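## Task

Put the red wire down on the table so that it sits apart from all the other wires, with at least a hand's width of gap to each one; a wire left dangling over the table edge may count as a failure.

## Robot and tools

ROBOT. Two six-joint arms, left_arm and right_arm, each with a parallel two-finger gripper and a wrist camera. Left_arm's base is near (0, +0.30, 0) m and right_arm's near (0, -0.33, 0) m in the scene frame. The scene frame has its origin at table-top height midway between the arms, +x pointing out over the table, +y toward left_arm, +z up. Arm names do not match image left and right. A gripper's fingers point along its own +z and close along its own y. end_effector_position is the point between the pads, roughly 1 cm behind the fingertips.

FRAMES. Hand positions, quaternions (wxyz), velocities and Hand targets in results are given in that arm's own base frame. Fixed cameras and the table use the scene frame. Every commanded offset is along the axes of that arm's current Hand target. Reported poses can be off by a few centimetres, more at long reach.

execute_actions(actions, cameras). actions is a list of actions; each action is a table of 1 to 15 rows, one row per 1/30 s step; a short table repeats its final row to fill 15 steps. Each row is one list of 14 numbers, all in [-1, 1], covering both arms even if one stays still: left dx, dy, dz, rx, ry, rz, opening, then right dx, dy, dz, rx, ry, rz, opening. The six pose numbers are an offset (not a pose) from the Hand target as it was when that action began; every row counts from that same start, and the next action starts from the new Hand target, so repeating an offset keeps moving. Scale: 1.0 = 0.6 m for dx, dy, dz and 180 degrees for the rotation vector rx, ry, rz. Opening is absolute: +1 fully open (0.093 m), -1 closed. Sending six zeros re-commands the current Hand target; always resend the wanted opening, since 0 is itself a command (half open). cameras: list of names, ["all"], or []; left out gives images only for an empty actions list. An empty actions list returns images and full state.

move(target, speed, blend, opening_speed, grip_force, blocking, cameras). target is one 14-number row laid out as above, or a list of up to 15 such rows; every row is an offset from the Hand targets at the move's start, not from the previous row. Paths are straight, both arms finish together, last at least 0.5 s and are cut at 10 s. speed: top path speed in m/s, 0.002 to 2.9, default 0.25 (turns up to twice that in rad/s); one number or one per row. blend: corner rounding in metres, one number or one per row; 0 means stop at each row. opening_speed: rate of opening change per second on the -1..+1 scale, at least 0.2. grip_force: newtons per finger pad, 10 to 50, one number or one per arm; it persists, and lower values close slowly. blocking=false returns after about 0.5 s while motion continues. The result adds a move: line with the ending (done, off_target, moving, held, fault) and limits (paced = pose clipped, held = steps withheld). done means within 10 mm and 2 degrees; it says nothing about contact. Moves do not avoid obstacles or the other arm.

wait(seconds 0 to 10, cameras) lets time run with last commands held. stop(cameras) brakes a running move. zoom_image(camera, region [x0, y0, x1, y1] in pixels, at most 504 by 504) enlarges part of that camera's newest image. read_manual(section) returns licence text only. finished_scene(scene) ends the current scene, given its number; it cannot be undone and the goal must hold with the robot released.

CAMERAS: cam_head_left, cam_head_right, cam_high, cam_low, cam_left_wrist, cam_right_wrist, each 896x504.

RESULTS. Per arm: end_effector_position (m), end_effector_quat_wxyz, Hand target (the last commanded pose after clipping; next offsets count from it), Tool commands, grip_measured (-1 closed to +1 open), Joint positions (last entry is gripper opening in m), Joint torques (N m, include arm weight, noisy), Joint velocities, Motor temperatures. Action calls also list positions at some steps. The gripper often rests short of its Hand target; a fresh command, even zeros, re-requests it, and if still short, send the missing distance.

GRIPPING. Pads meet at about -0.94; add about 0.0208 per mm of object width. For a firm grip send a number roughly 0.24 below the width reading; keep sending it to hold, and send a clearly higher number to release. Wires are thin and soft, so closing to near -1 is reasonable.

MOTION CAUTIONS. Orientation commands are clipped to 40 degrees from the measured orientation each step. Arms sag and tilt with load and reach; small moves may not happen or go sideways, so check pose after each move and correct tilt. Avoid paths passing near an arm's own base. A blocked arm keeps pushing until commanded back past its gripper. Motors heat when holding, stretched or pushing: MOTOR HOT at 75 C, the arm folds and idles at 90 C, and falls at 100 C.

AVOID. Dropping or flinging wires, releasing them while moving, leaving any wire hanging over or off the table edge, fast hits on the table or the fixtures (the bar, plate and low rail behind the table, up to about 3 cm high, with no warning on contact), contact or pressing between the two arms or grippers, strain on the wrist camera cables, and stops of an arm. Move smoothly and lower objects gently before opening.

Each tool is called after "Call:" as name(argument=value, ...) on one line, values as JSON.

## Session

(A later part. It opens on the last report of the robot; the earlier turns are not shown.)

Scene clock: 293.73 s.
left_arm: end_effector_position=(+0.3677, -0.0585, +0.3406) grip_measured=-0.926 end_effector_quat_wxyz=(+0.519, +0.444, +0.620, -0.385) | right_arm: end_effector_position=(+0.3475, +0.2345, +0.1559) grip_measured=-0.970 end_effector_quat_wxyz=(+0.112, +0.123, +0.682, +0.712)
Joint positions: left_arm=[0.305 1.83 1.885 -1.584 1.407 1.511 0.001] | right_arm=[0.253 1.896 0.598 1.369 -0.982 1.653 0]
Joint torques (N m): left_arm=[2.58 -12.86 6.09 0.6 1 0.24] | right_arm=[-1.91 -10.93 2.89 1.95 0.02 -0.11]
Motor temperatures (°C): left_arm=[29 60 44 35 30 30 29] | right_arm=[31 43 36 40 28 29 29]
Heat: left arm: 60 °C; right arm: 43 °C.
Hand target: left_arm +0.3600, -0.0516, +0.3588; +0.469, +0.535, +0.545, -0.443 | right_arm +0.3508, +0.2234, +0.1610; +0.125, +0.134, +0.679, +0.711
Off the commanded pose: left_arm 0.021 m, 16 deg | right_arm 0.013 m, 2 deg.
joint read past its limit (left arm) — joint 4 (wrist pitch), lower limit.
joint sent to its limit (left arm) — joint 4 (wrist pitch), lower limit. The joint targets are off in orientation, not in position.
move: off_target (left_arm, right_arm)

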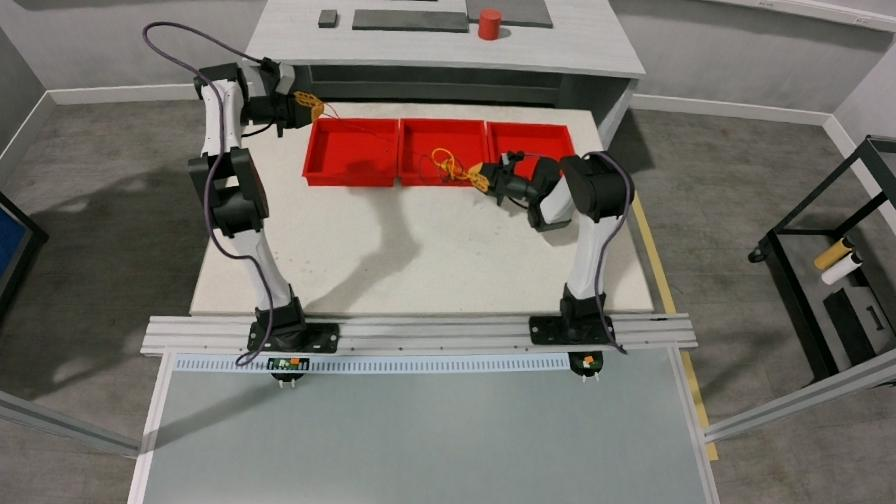

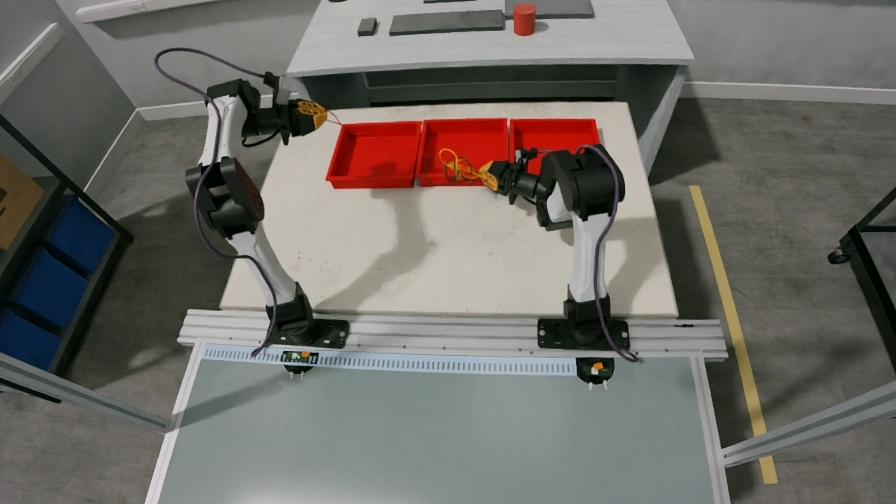

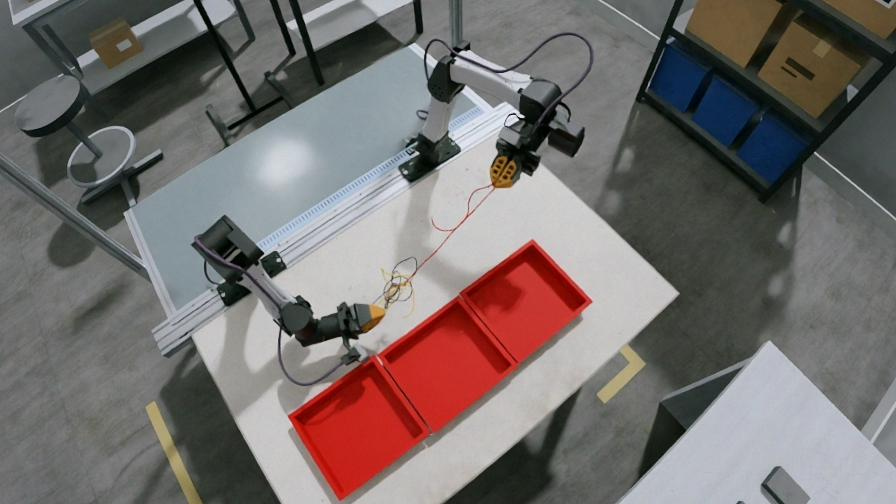

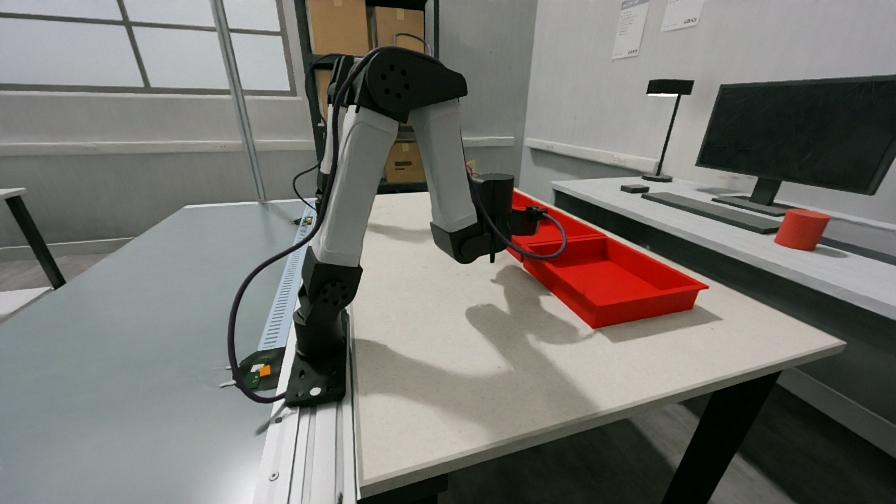

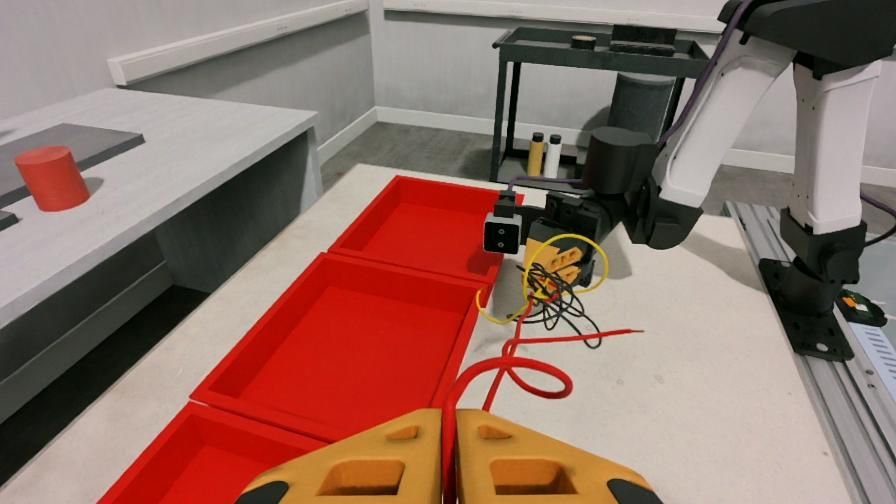

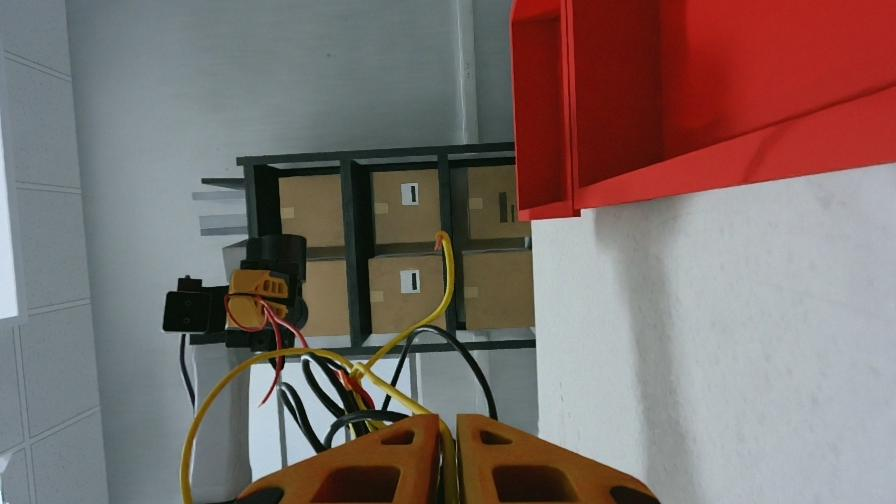

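Call:
move(target=[0,0,0,0,0,0,-0.9336,0.03,0,-0.2,0,0,0,-1], speed=0.07, cameras=["cam_head_left","cam_high","cam_left_wrist","cam_right_wrist"])

Call:
zoom_image(camera="cam_high", region=[340, 170, 510, 330])

Scene clock: 310.83 s.
left_arm: end_effector_position=(+0.3669, -0.0521, +0.3441) grip_measured=-0.926 end_effector_quat_wxyz=(+0.527, +0.441, +0.621, -0.377) | right_arm: end_effector_position=(+0.2948, +0.1199, +0.1386) grip_measured=-0.970 end_effector_quat_wxyz=(+0.086, +0.176, +0.683, +0.704)
Joint positions: left_arm=[0.324 1.82 1.885 -1.582 1.41 1.513 0.001] | right_arm=[-0.157 1.773 0.324 1.472 -1.354 1.722 0]
Joint torques (N m): left_arm=[1.07 -11.93 5.94 0.59 0.98 0.24] | right_arm=[-0.44 -9.05 2.69 2.79 -0.24 -0.08]
Motor temperatures (°C): left_arm=[29 60 43 35 30 30 29] | right_arm=[31 44 36 40 28 29 29]
Heat: left arm: 60 °C; right arm: 44 °C.
Hand target: left_arm +0.3600, -0.0516, +0.3588; +0.469, +0.535, +0.545, -0.442 | right_arm +0.2908, +0.1180, +0.1563; +0.125, +0.134, +0.679, +0.711
Off the commanded pose: left_arm 0.016 m, 17 deg | right_arm 0.018 m, 7 deg.
joint read past its limit (left arm) — joint 4 (wrist pitch), lower limit.
joint sent to its limit (left arm) — joint 4 (wrist pitch), lower limit. The joint targets are off in orientation, not in position.
joint sent to its limit (right arm) — joint 4 (wrist pitch), upper limit. The joint targets still meet the commanded pose.
move: off_target (left_arm, right_arm)
Images, in order (width x height): cam_head_left 896x504, cam_high 896x504, cam_left_wrist 896x504, cam_right_wrist 896x504.

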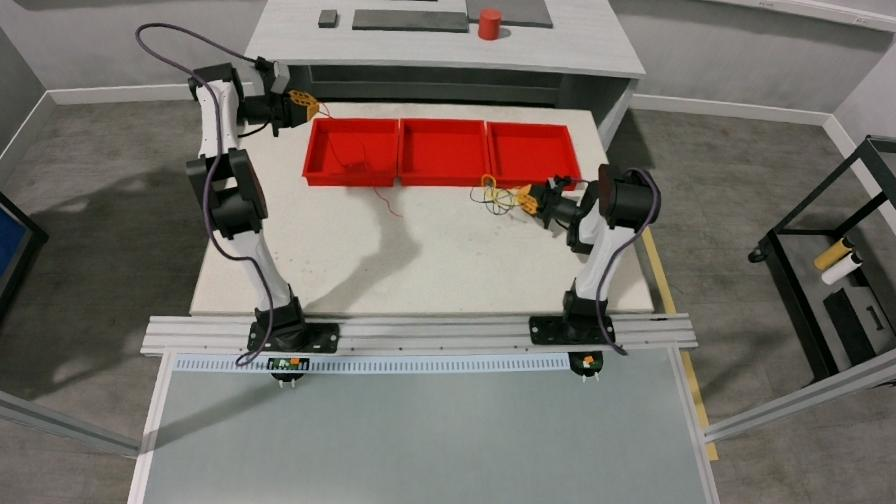

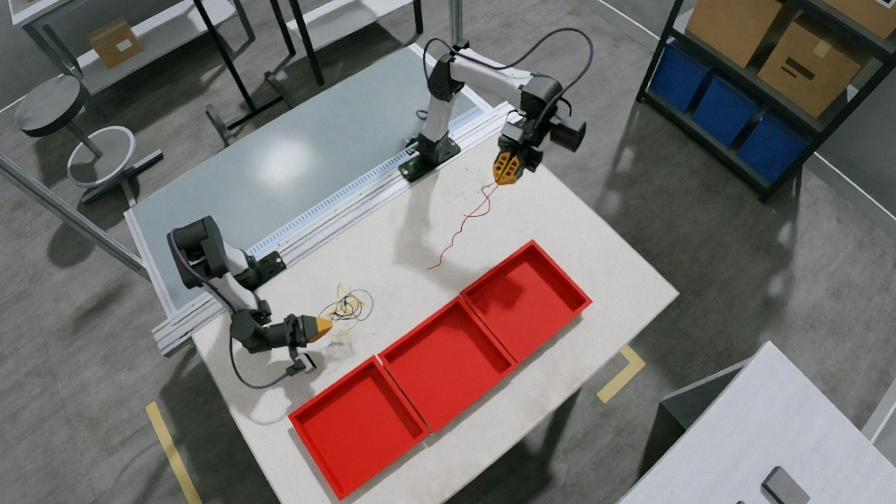

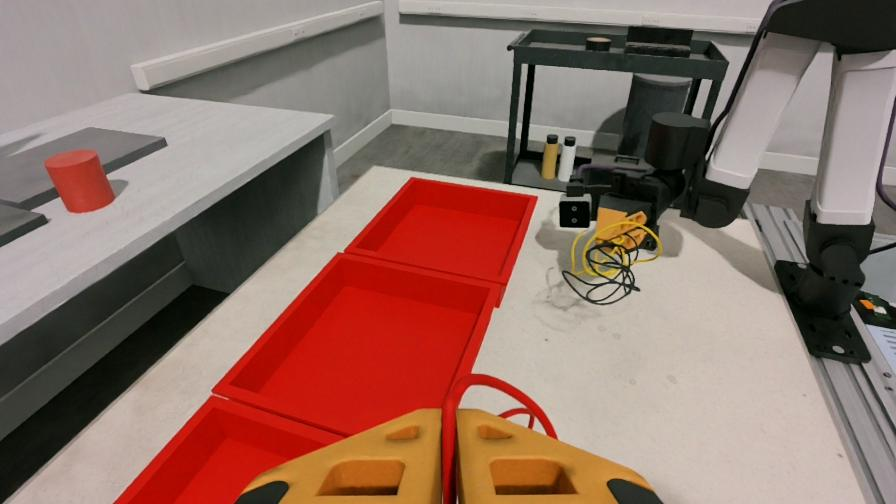

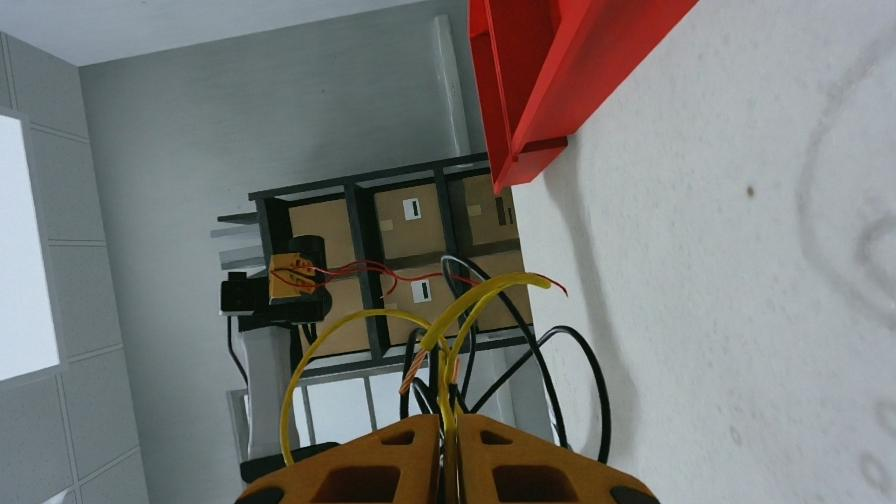

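Scaled by 2.965 from the camera's 896x504 image, which has a finer 1280x720 frame.

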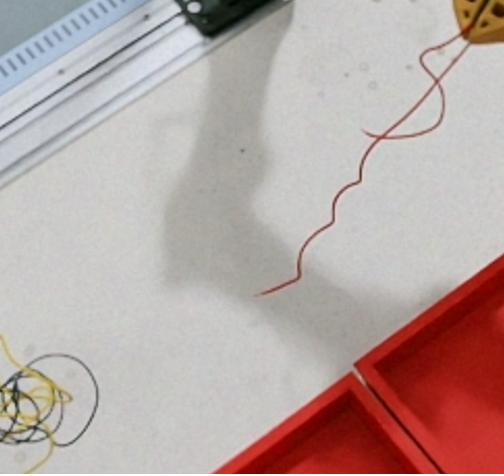

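Call:
move(target=[0.253,-0.033,0.099,0,0.42,0,-0.9336,0,0,0,0,0,0,-1], speed=0.12, cameras=["cam_head_left","cam_high","cam_left_wrist","cam_low"])

Scene clock: 328.83 s.
left_arm: end_effector_position=(+0.3391, -0.0846, +0.2005) grip_measured=-0.926 end_effector_quat_wxyz=(+0.048, +0.695, +0.717, -0.023) | right_arm: end_effector_position=(+0.2948, +0.1199, +0.1386) grip_measured=-0.970 end_effector_quat_wxyz=(+0.086, +0.176, +0.683, +0.704)
Joint positions: left_arm=[-0.201 1.859 1.922 -1.578 0.09 1.336 0.001] | right_arm=[-0.157 1.773 0.324 1.472 -1.354 1.723 0]
Joint torques (N m): left_arm=[-0.03 -7.83 6.64 0.57 0.07 -0.07] | right_arm=[-0.44 -9.06 2.69 2.79 -0.23 -0.09]
Motor temperatures (°C): left_arm=[29 57 43 35 29 30 29] | right_arm=[31 44 35 42 28 29 30]
Heat: left arm: 57 °C; right arm: 44 °C.
Hand target: left_arm +0.3445, -0.0852, +0.1988; +0.036, +0.694, +0.718, -0.022 | right_arm +0.2908, +0.1180, +0.1563; +0.125, +0.134, +0.679, +0.711
Off the commanded pose: left_arm 0.006 m, 1 deg | right_arm 0.018 m, 7 deg.
joint read past its limit (left arm) — joint 4 (wrist pitch), lower limit.
joint sent to its limit (left arm) — joint 4 (wrist pitch), lower limit. The joint targets still meet the commanded pose.
joint sent to its limit (right arm) — joint 4 (wrist pitch), upper limit. The joint targets still meet the commanded pose.
move: off_target (right_arm)
Images, in order (width x height): cam_head_left 896x504, cam_high 896x504, cam_low 896x504, cam_left_wrist 896x504.

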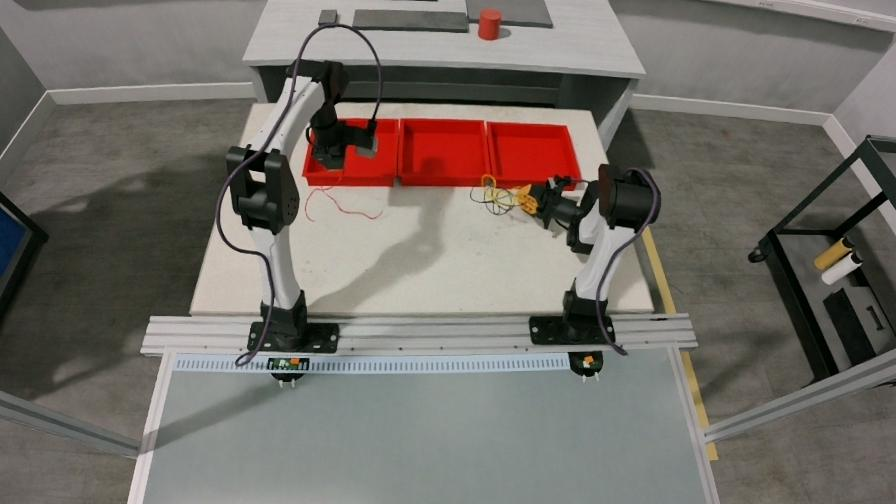

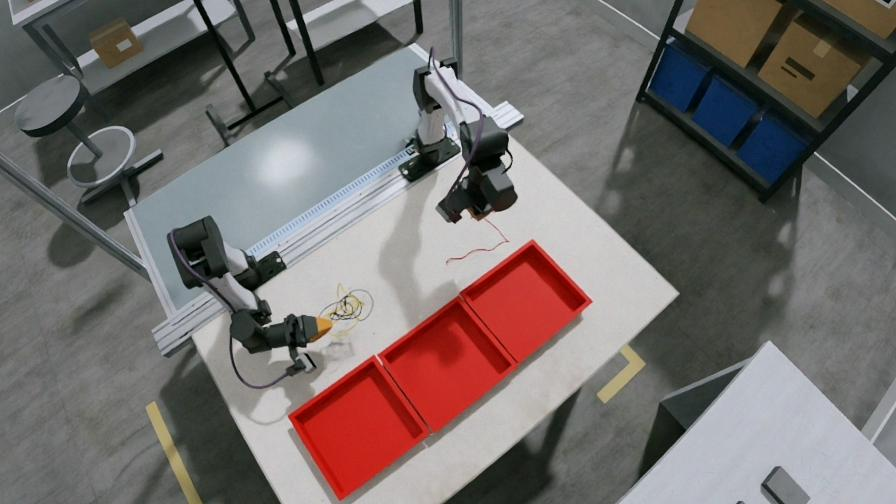

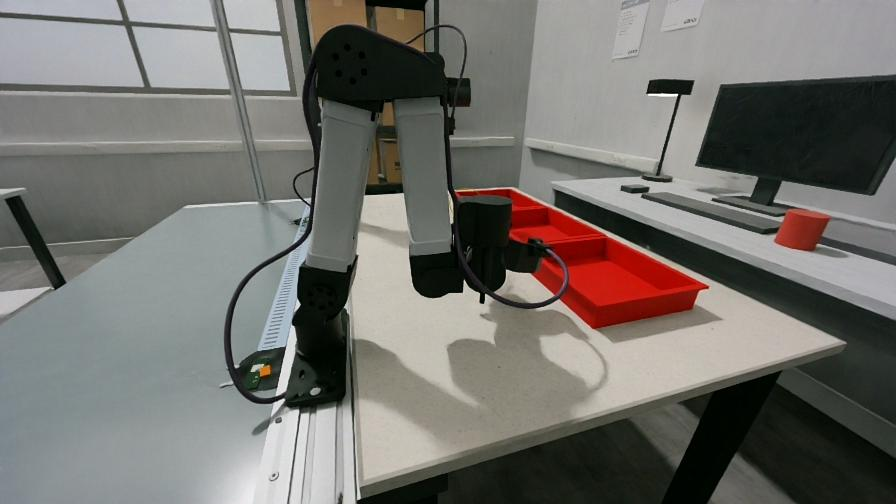

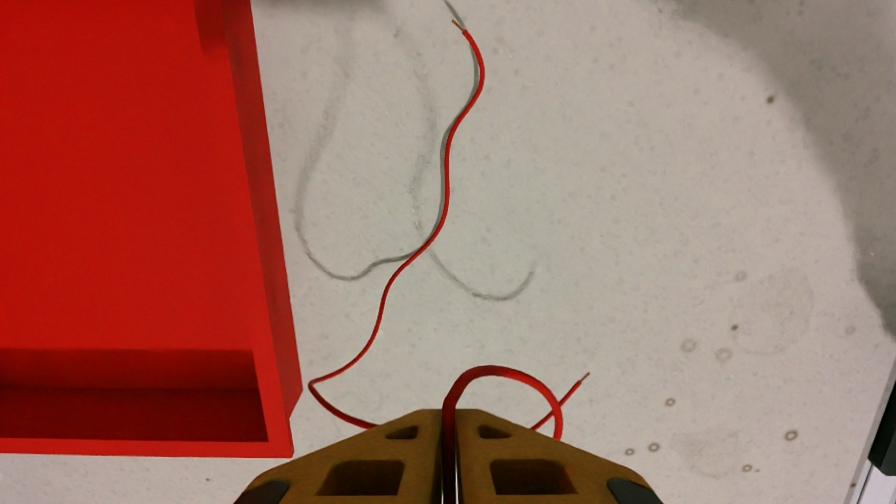

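Call:
move(target=[[0.01,-0.1,0.15,0,0,0,-0.9336,0,0,0,0,0,0,-1],[0.02,-0.1,0.25,0,0,0,-0.9336,0,0,0,0,0,0,-1]], speed=[0.15,0.06], blend=[0.02,0], cameras=["cam_head_left","cam_high","cam_left_wrist","cam_low"])

Scene clock: 340.60 s.
left_arm: end_effector_position=(+0.2856, -0.0880, +0.0523) grip_measured=-0.926 end_effector_quat_wxyz=(+0.040, +0.695, +0.718, -0.028) | right_arm: end_effector_position=(+0.2948, +0.1199, +0.1386) grip_measured=-0.970 end_effector_quat_wxyz=(+0.086, +0.176, +0.683, +0.704)
Joint positions: left_arm=[-0.25 1.684 1.113 -0.958 0.087 1.287 0.001] | right_arm=[-0.157 1.773 0.324 1.472 -1.354 1.723 0]
Joint torques (N m): left_arm=[0.05 -6.01 5.56 0.6 0.11 -0.02] | right_arm=[-0.46 -9.06 2.7 2.79 -0.22 -0.09]
Motor temperatures (°C): left_arm=[29 55 44 34 29 30 29] | right_arm=[31 44 35 43 28 29 30]
Heat: left arm: 55 °C; right arm: 44 °C.
Hand target: left_arm +0.2875, -0.0875, +0.0471; +0.036, +0.694, +0.719, -0.022 | right_arm +0.2908, +0.1180, +0.1563; +0.125, +0.134, +0.679, +0.711
Off the commanded pose: left_arm 0.006 m, 1 deg | right_arm 0.018 m, 7 deg.
joint sent to its limit (right arm) — joint 4 (wrist pitch), upper limit. The joint targets still meet the commanded pose.
move: off_target (right_arm)
Images, in order (width x height): cam_head_left 896x504, cam_high 896x504, cam_low 896x504, cam_left_wrist 896x504.

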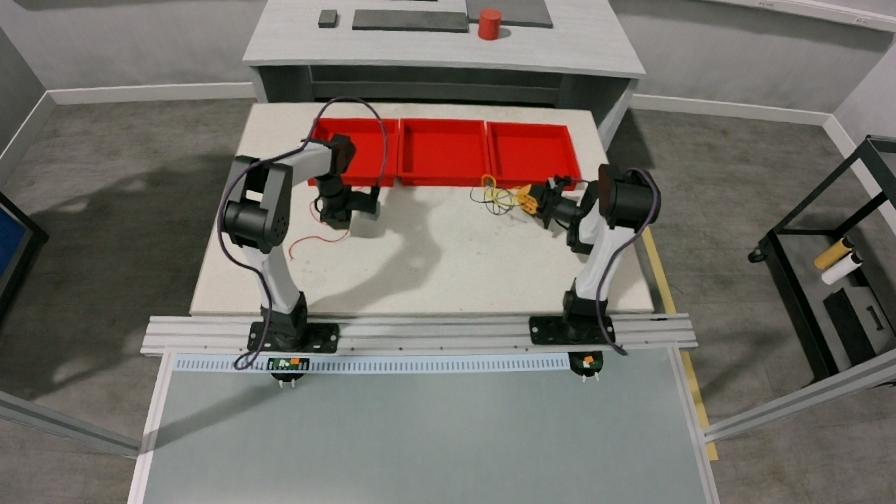

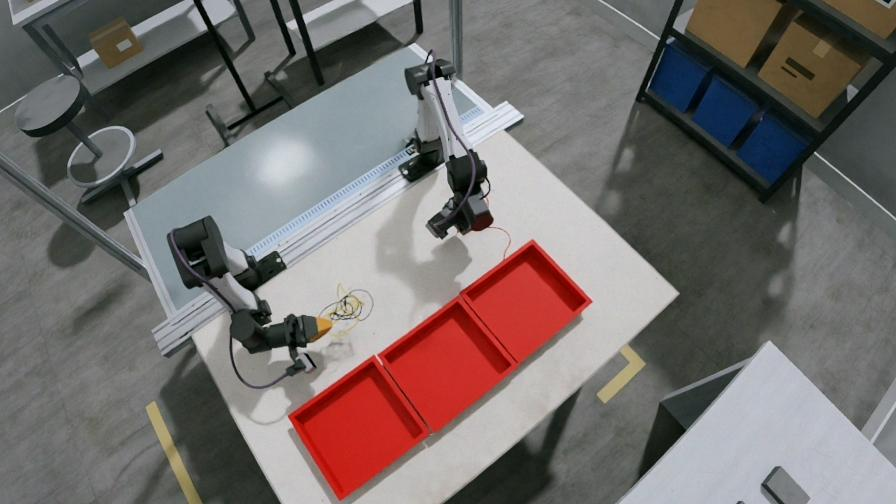

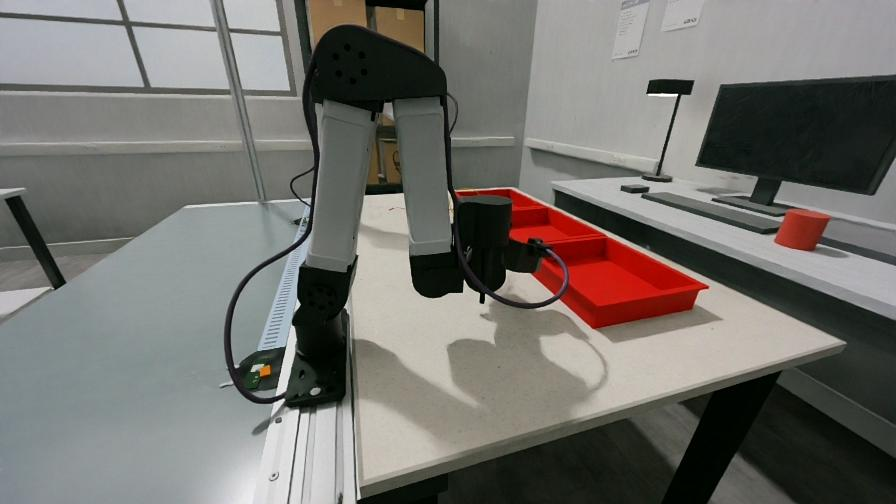

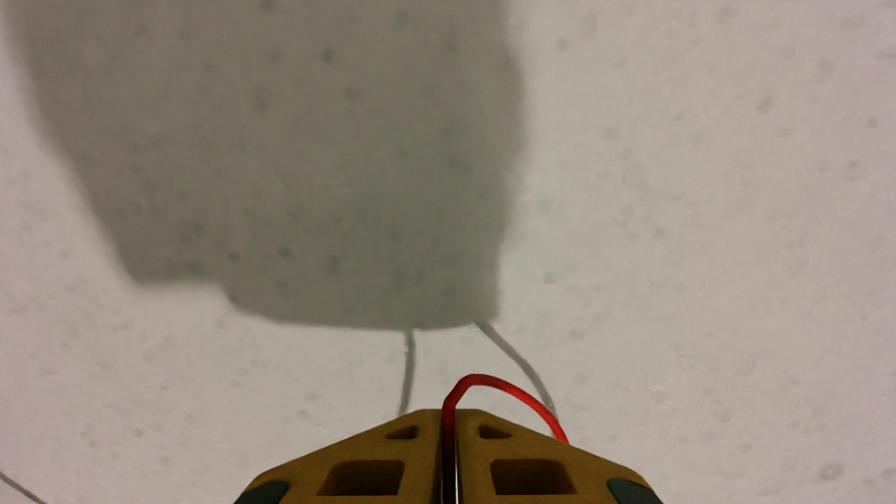

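Call:
move(target=[[0.0,0,0.03,0,0,0,-0.9336,0,-0.08,0,0,0,0,-1],[0.0,0,0.03,0,0,0,-0.7,0,-0.08,0,0,0,0,-1]], speed=0.06, cameras=["all"])

Scene clock: 352.30 s.
left_arm: end_effector_position=(+0.2876, -0.0885, +0.0344) grip_measured=-0.703 end_effector_quat_wxyz=(+0.041, +0.694, +0.718, -0.027) | right_arm: end_effector_position=(+0.2919, +0.1205, +0.1018) grip_measured=-0.970 end_effector_quat_wxyz=(+0.092, +0.168, +0.697, +0.691)
Joint positions: left_arm=[-0.25 1.714 1.071 -0.883 0.087 1.285 0.011] | right_arm=[-0.157 1.909 0.309 1.472 -1.356 1.55 0]
Joint torques (N m): left_arm=[-0.32 -6.26 5.33 0.58 0.1 -0.05] | right_arm=[0.05 -5.18 2.32 2.82 -0.33 -0.26]
Heat: left arm: 52 °C; right arm: 44 °C.
Hand target: left_arm +0.2879, -0.0890, +0.0293; +0.036, +0.694, +0.719, -0.022 | right_arm +0.2906, +0.1203, +0.1082; +0.125, +0.134, +0.679, +0.711
Off the commanded pose: left_arm 0.005 m, 1 deg | right_arm 0.007 m, 6 deg.
joint sent to its limit (right arm) — joint 4 (wrist pitch), upper limit. The joint targets are off in orientation, not in position.
move: off_target (right_arm)

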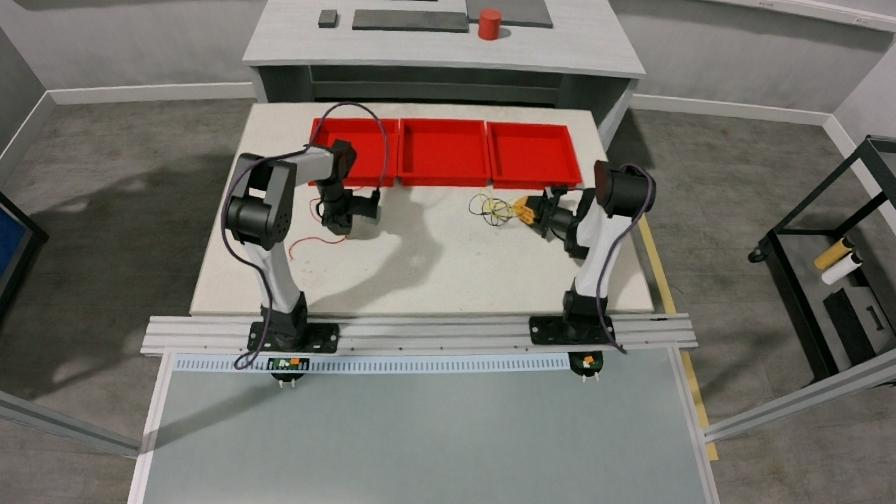

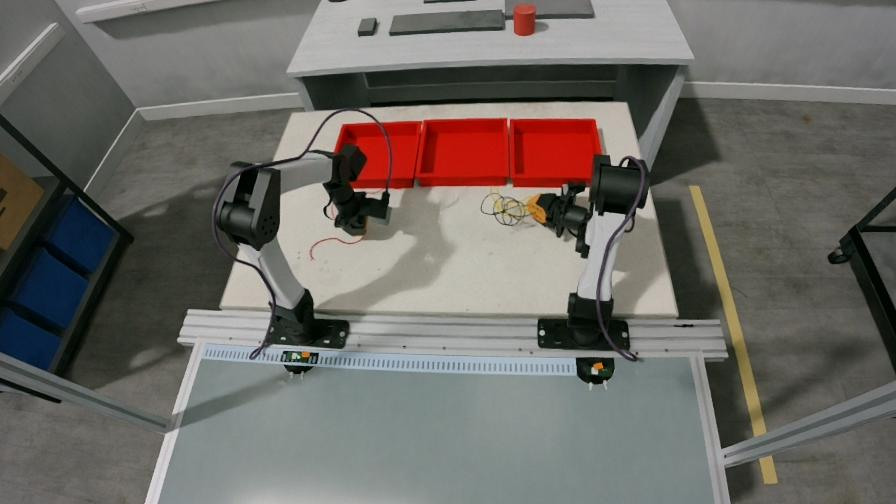

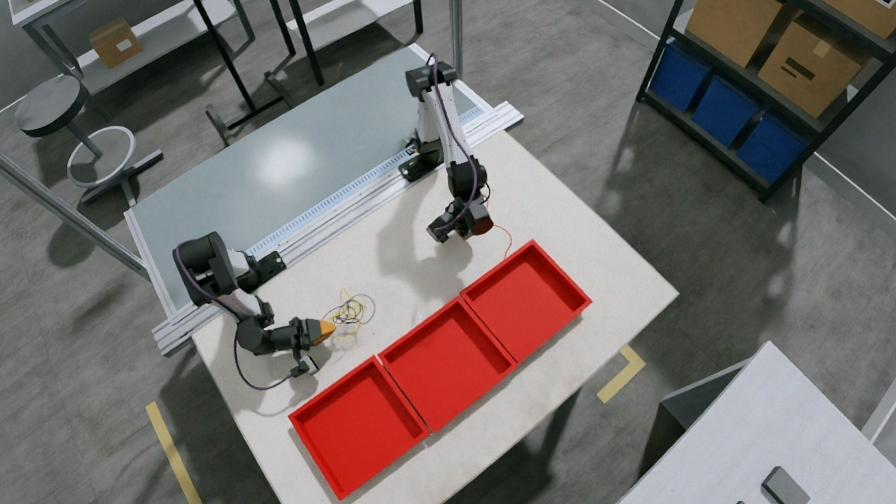

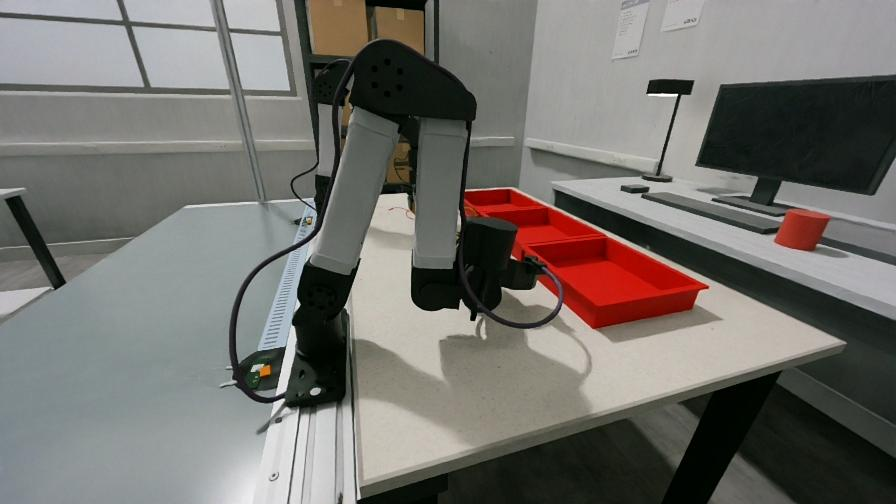

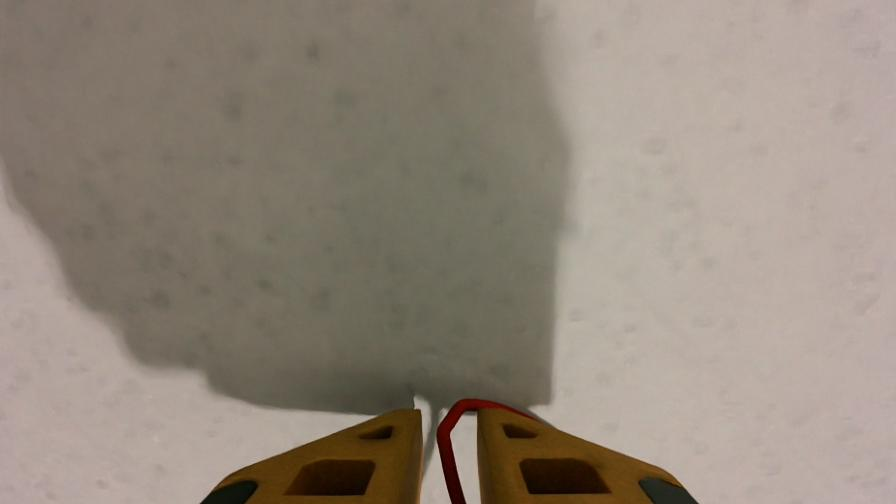

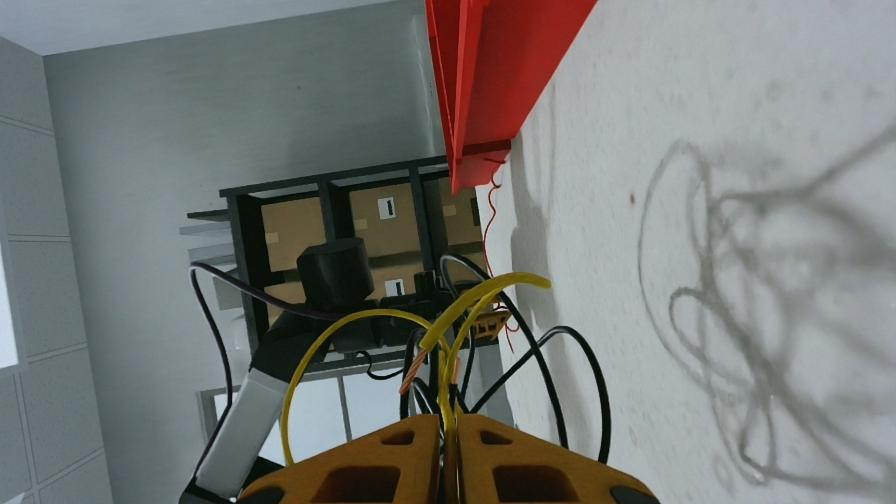

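Call:
move(target=[[0,0,-0.2,0,0,0,-0.7,0,-0.05,0.0,0,0,0,-1],[0,0,-0.2,0,0,0,-0.7,0,-0.05,0.0,0,0,0,-0.6]], speed=0.08, opening_speed=0.5, cameras=["all"])

Scene clock: 364.20 s.
left_arm: end_effector_position=(+0.2792, -0.0831, +0.1318) grip_measured=-0.703 end_effector_quat_wxyz=(+0.016, +0.692, +0.721, -0.041) | right_arm: end_effector_position=(+0.2877, +0.1217, +0.0735) grip_measured=-0.603 end_effector_quat_wxyz=(+0.084, +0.163, +0.705, +0.685)
Joint positions: left_arm=[-0.239 1.654 1.402 -1.332 0.087 1.291 0.011] | right_arm=[-0.157 2.03 0.315 1.473 -1.373 1.44 0.016]
Joint torques (N m): left_arm=[1.24 -10.04 9.24 0.15 0.11 0.19] | right_arm=[0.35 -4.75 2.47 2.8 -0.29 -0.28]
Motor temperatures (°C): left_arm=[29 50 43 34 29 30 28] | right_arm=[31 42 34 44 28 29 30]
Heat: left arm: 50 °C; right arm: 44 °C.
Hand target: left_arm +0.2852, -0.0793, +0.1488; +0.036, +0.694, +0.718, -0.022 | right_arm +0.2905, +0.1218, +0.0783; +0.125, +0.134, +0.679, +0.711
Off the commanded pose: left_arm 0.019 m, 3 deg | right_arm 0.005 m, 7 deg.
joint sent to its limit (right arm) — joint 4 (wrist pitch), upper limit. The joint targets are off in orientation, not in position.
move: off_target (left_arm, right_arm); target 2's new opening was sent with right_arm's hand 0.005 m and 7 deg from that target

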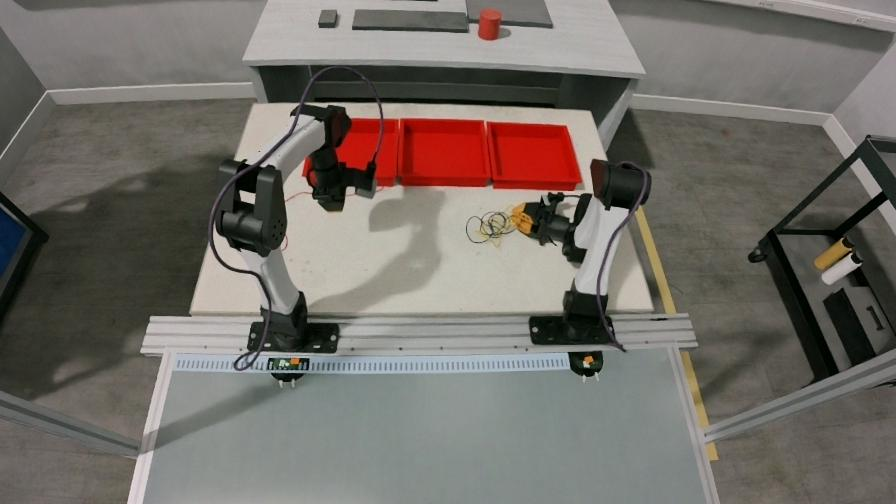

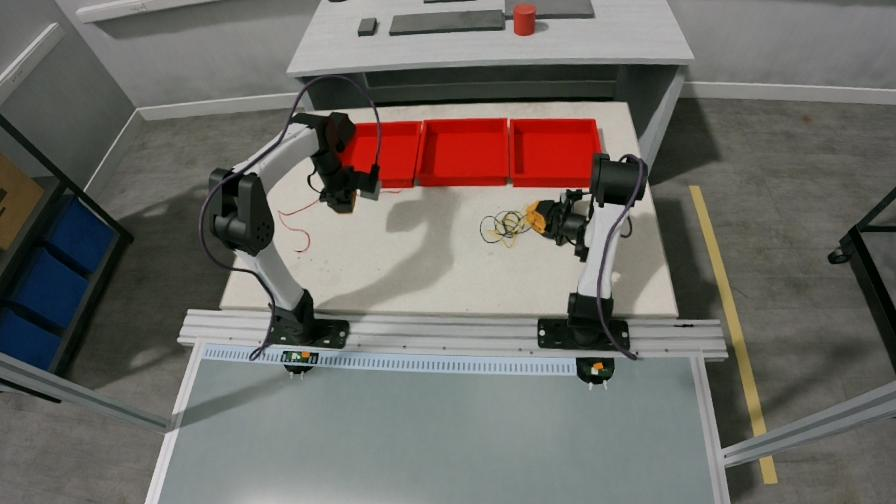

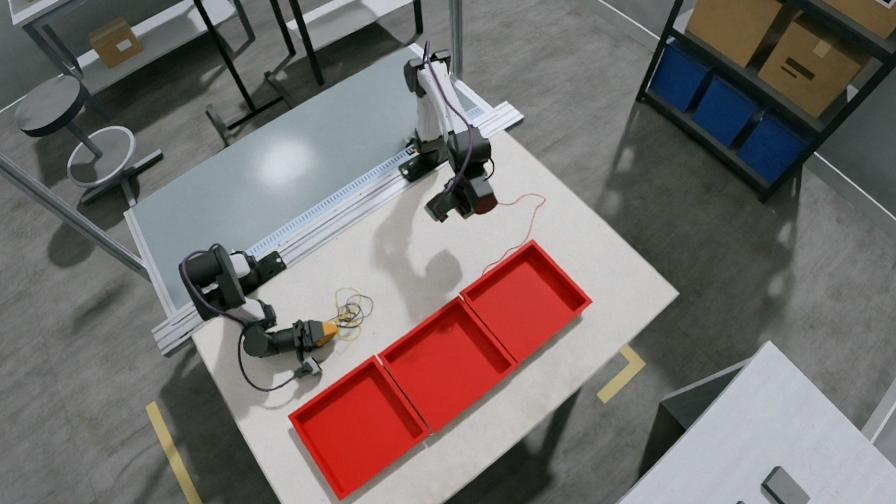

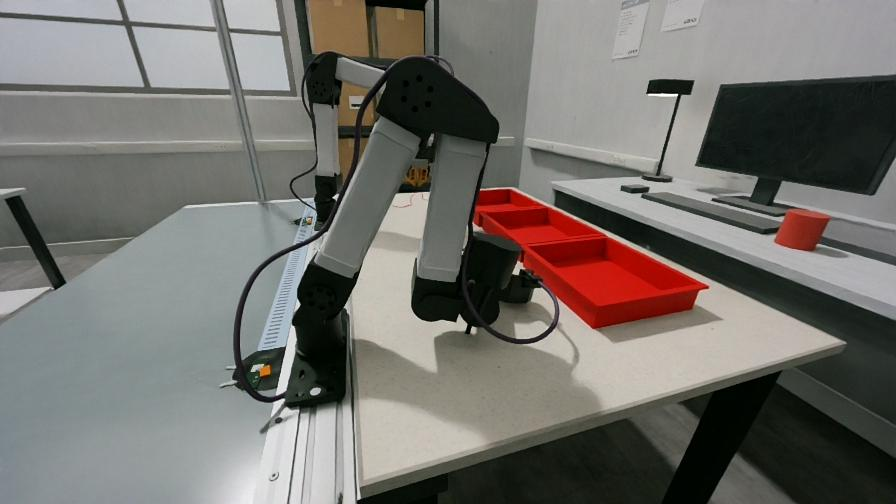

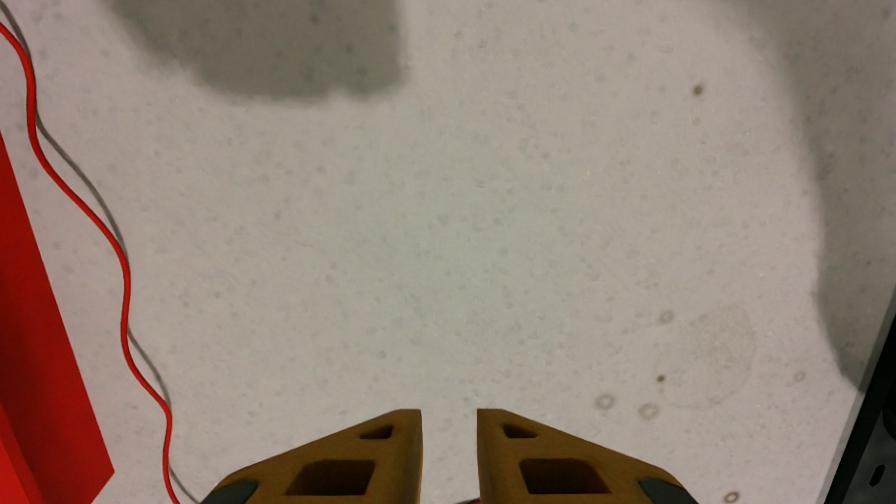

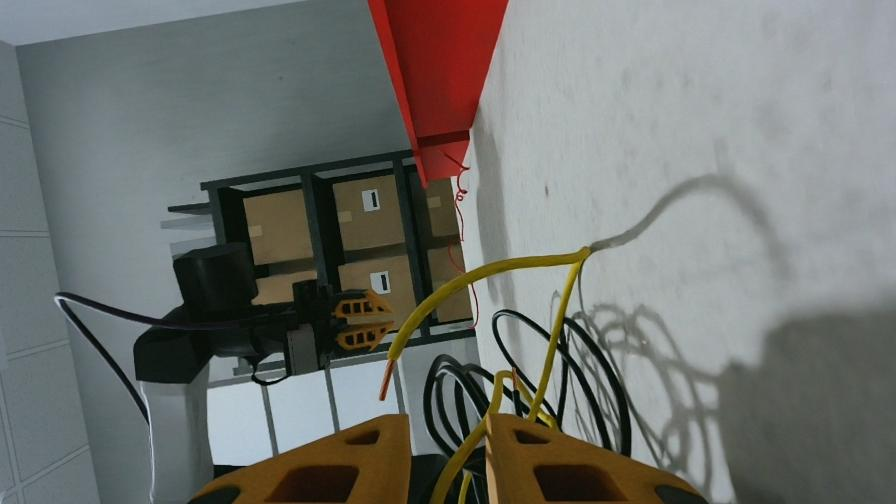

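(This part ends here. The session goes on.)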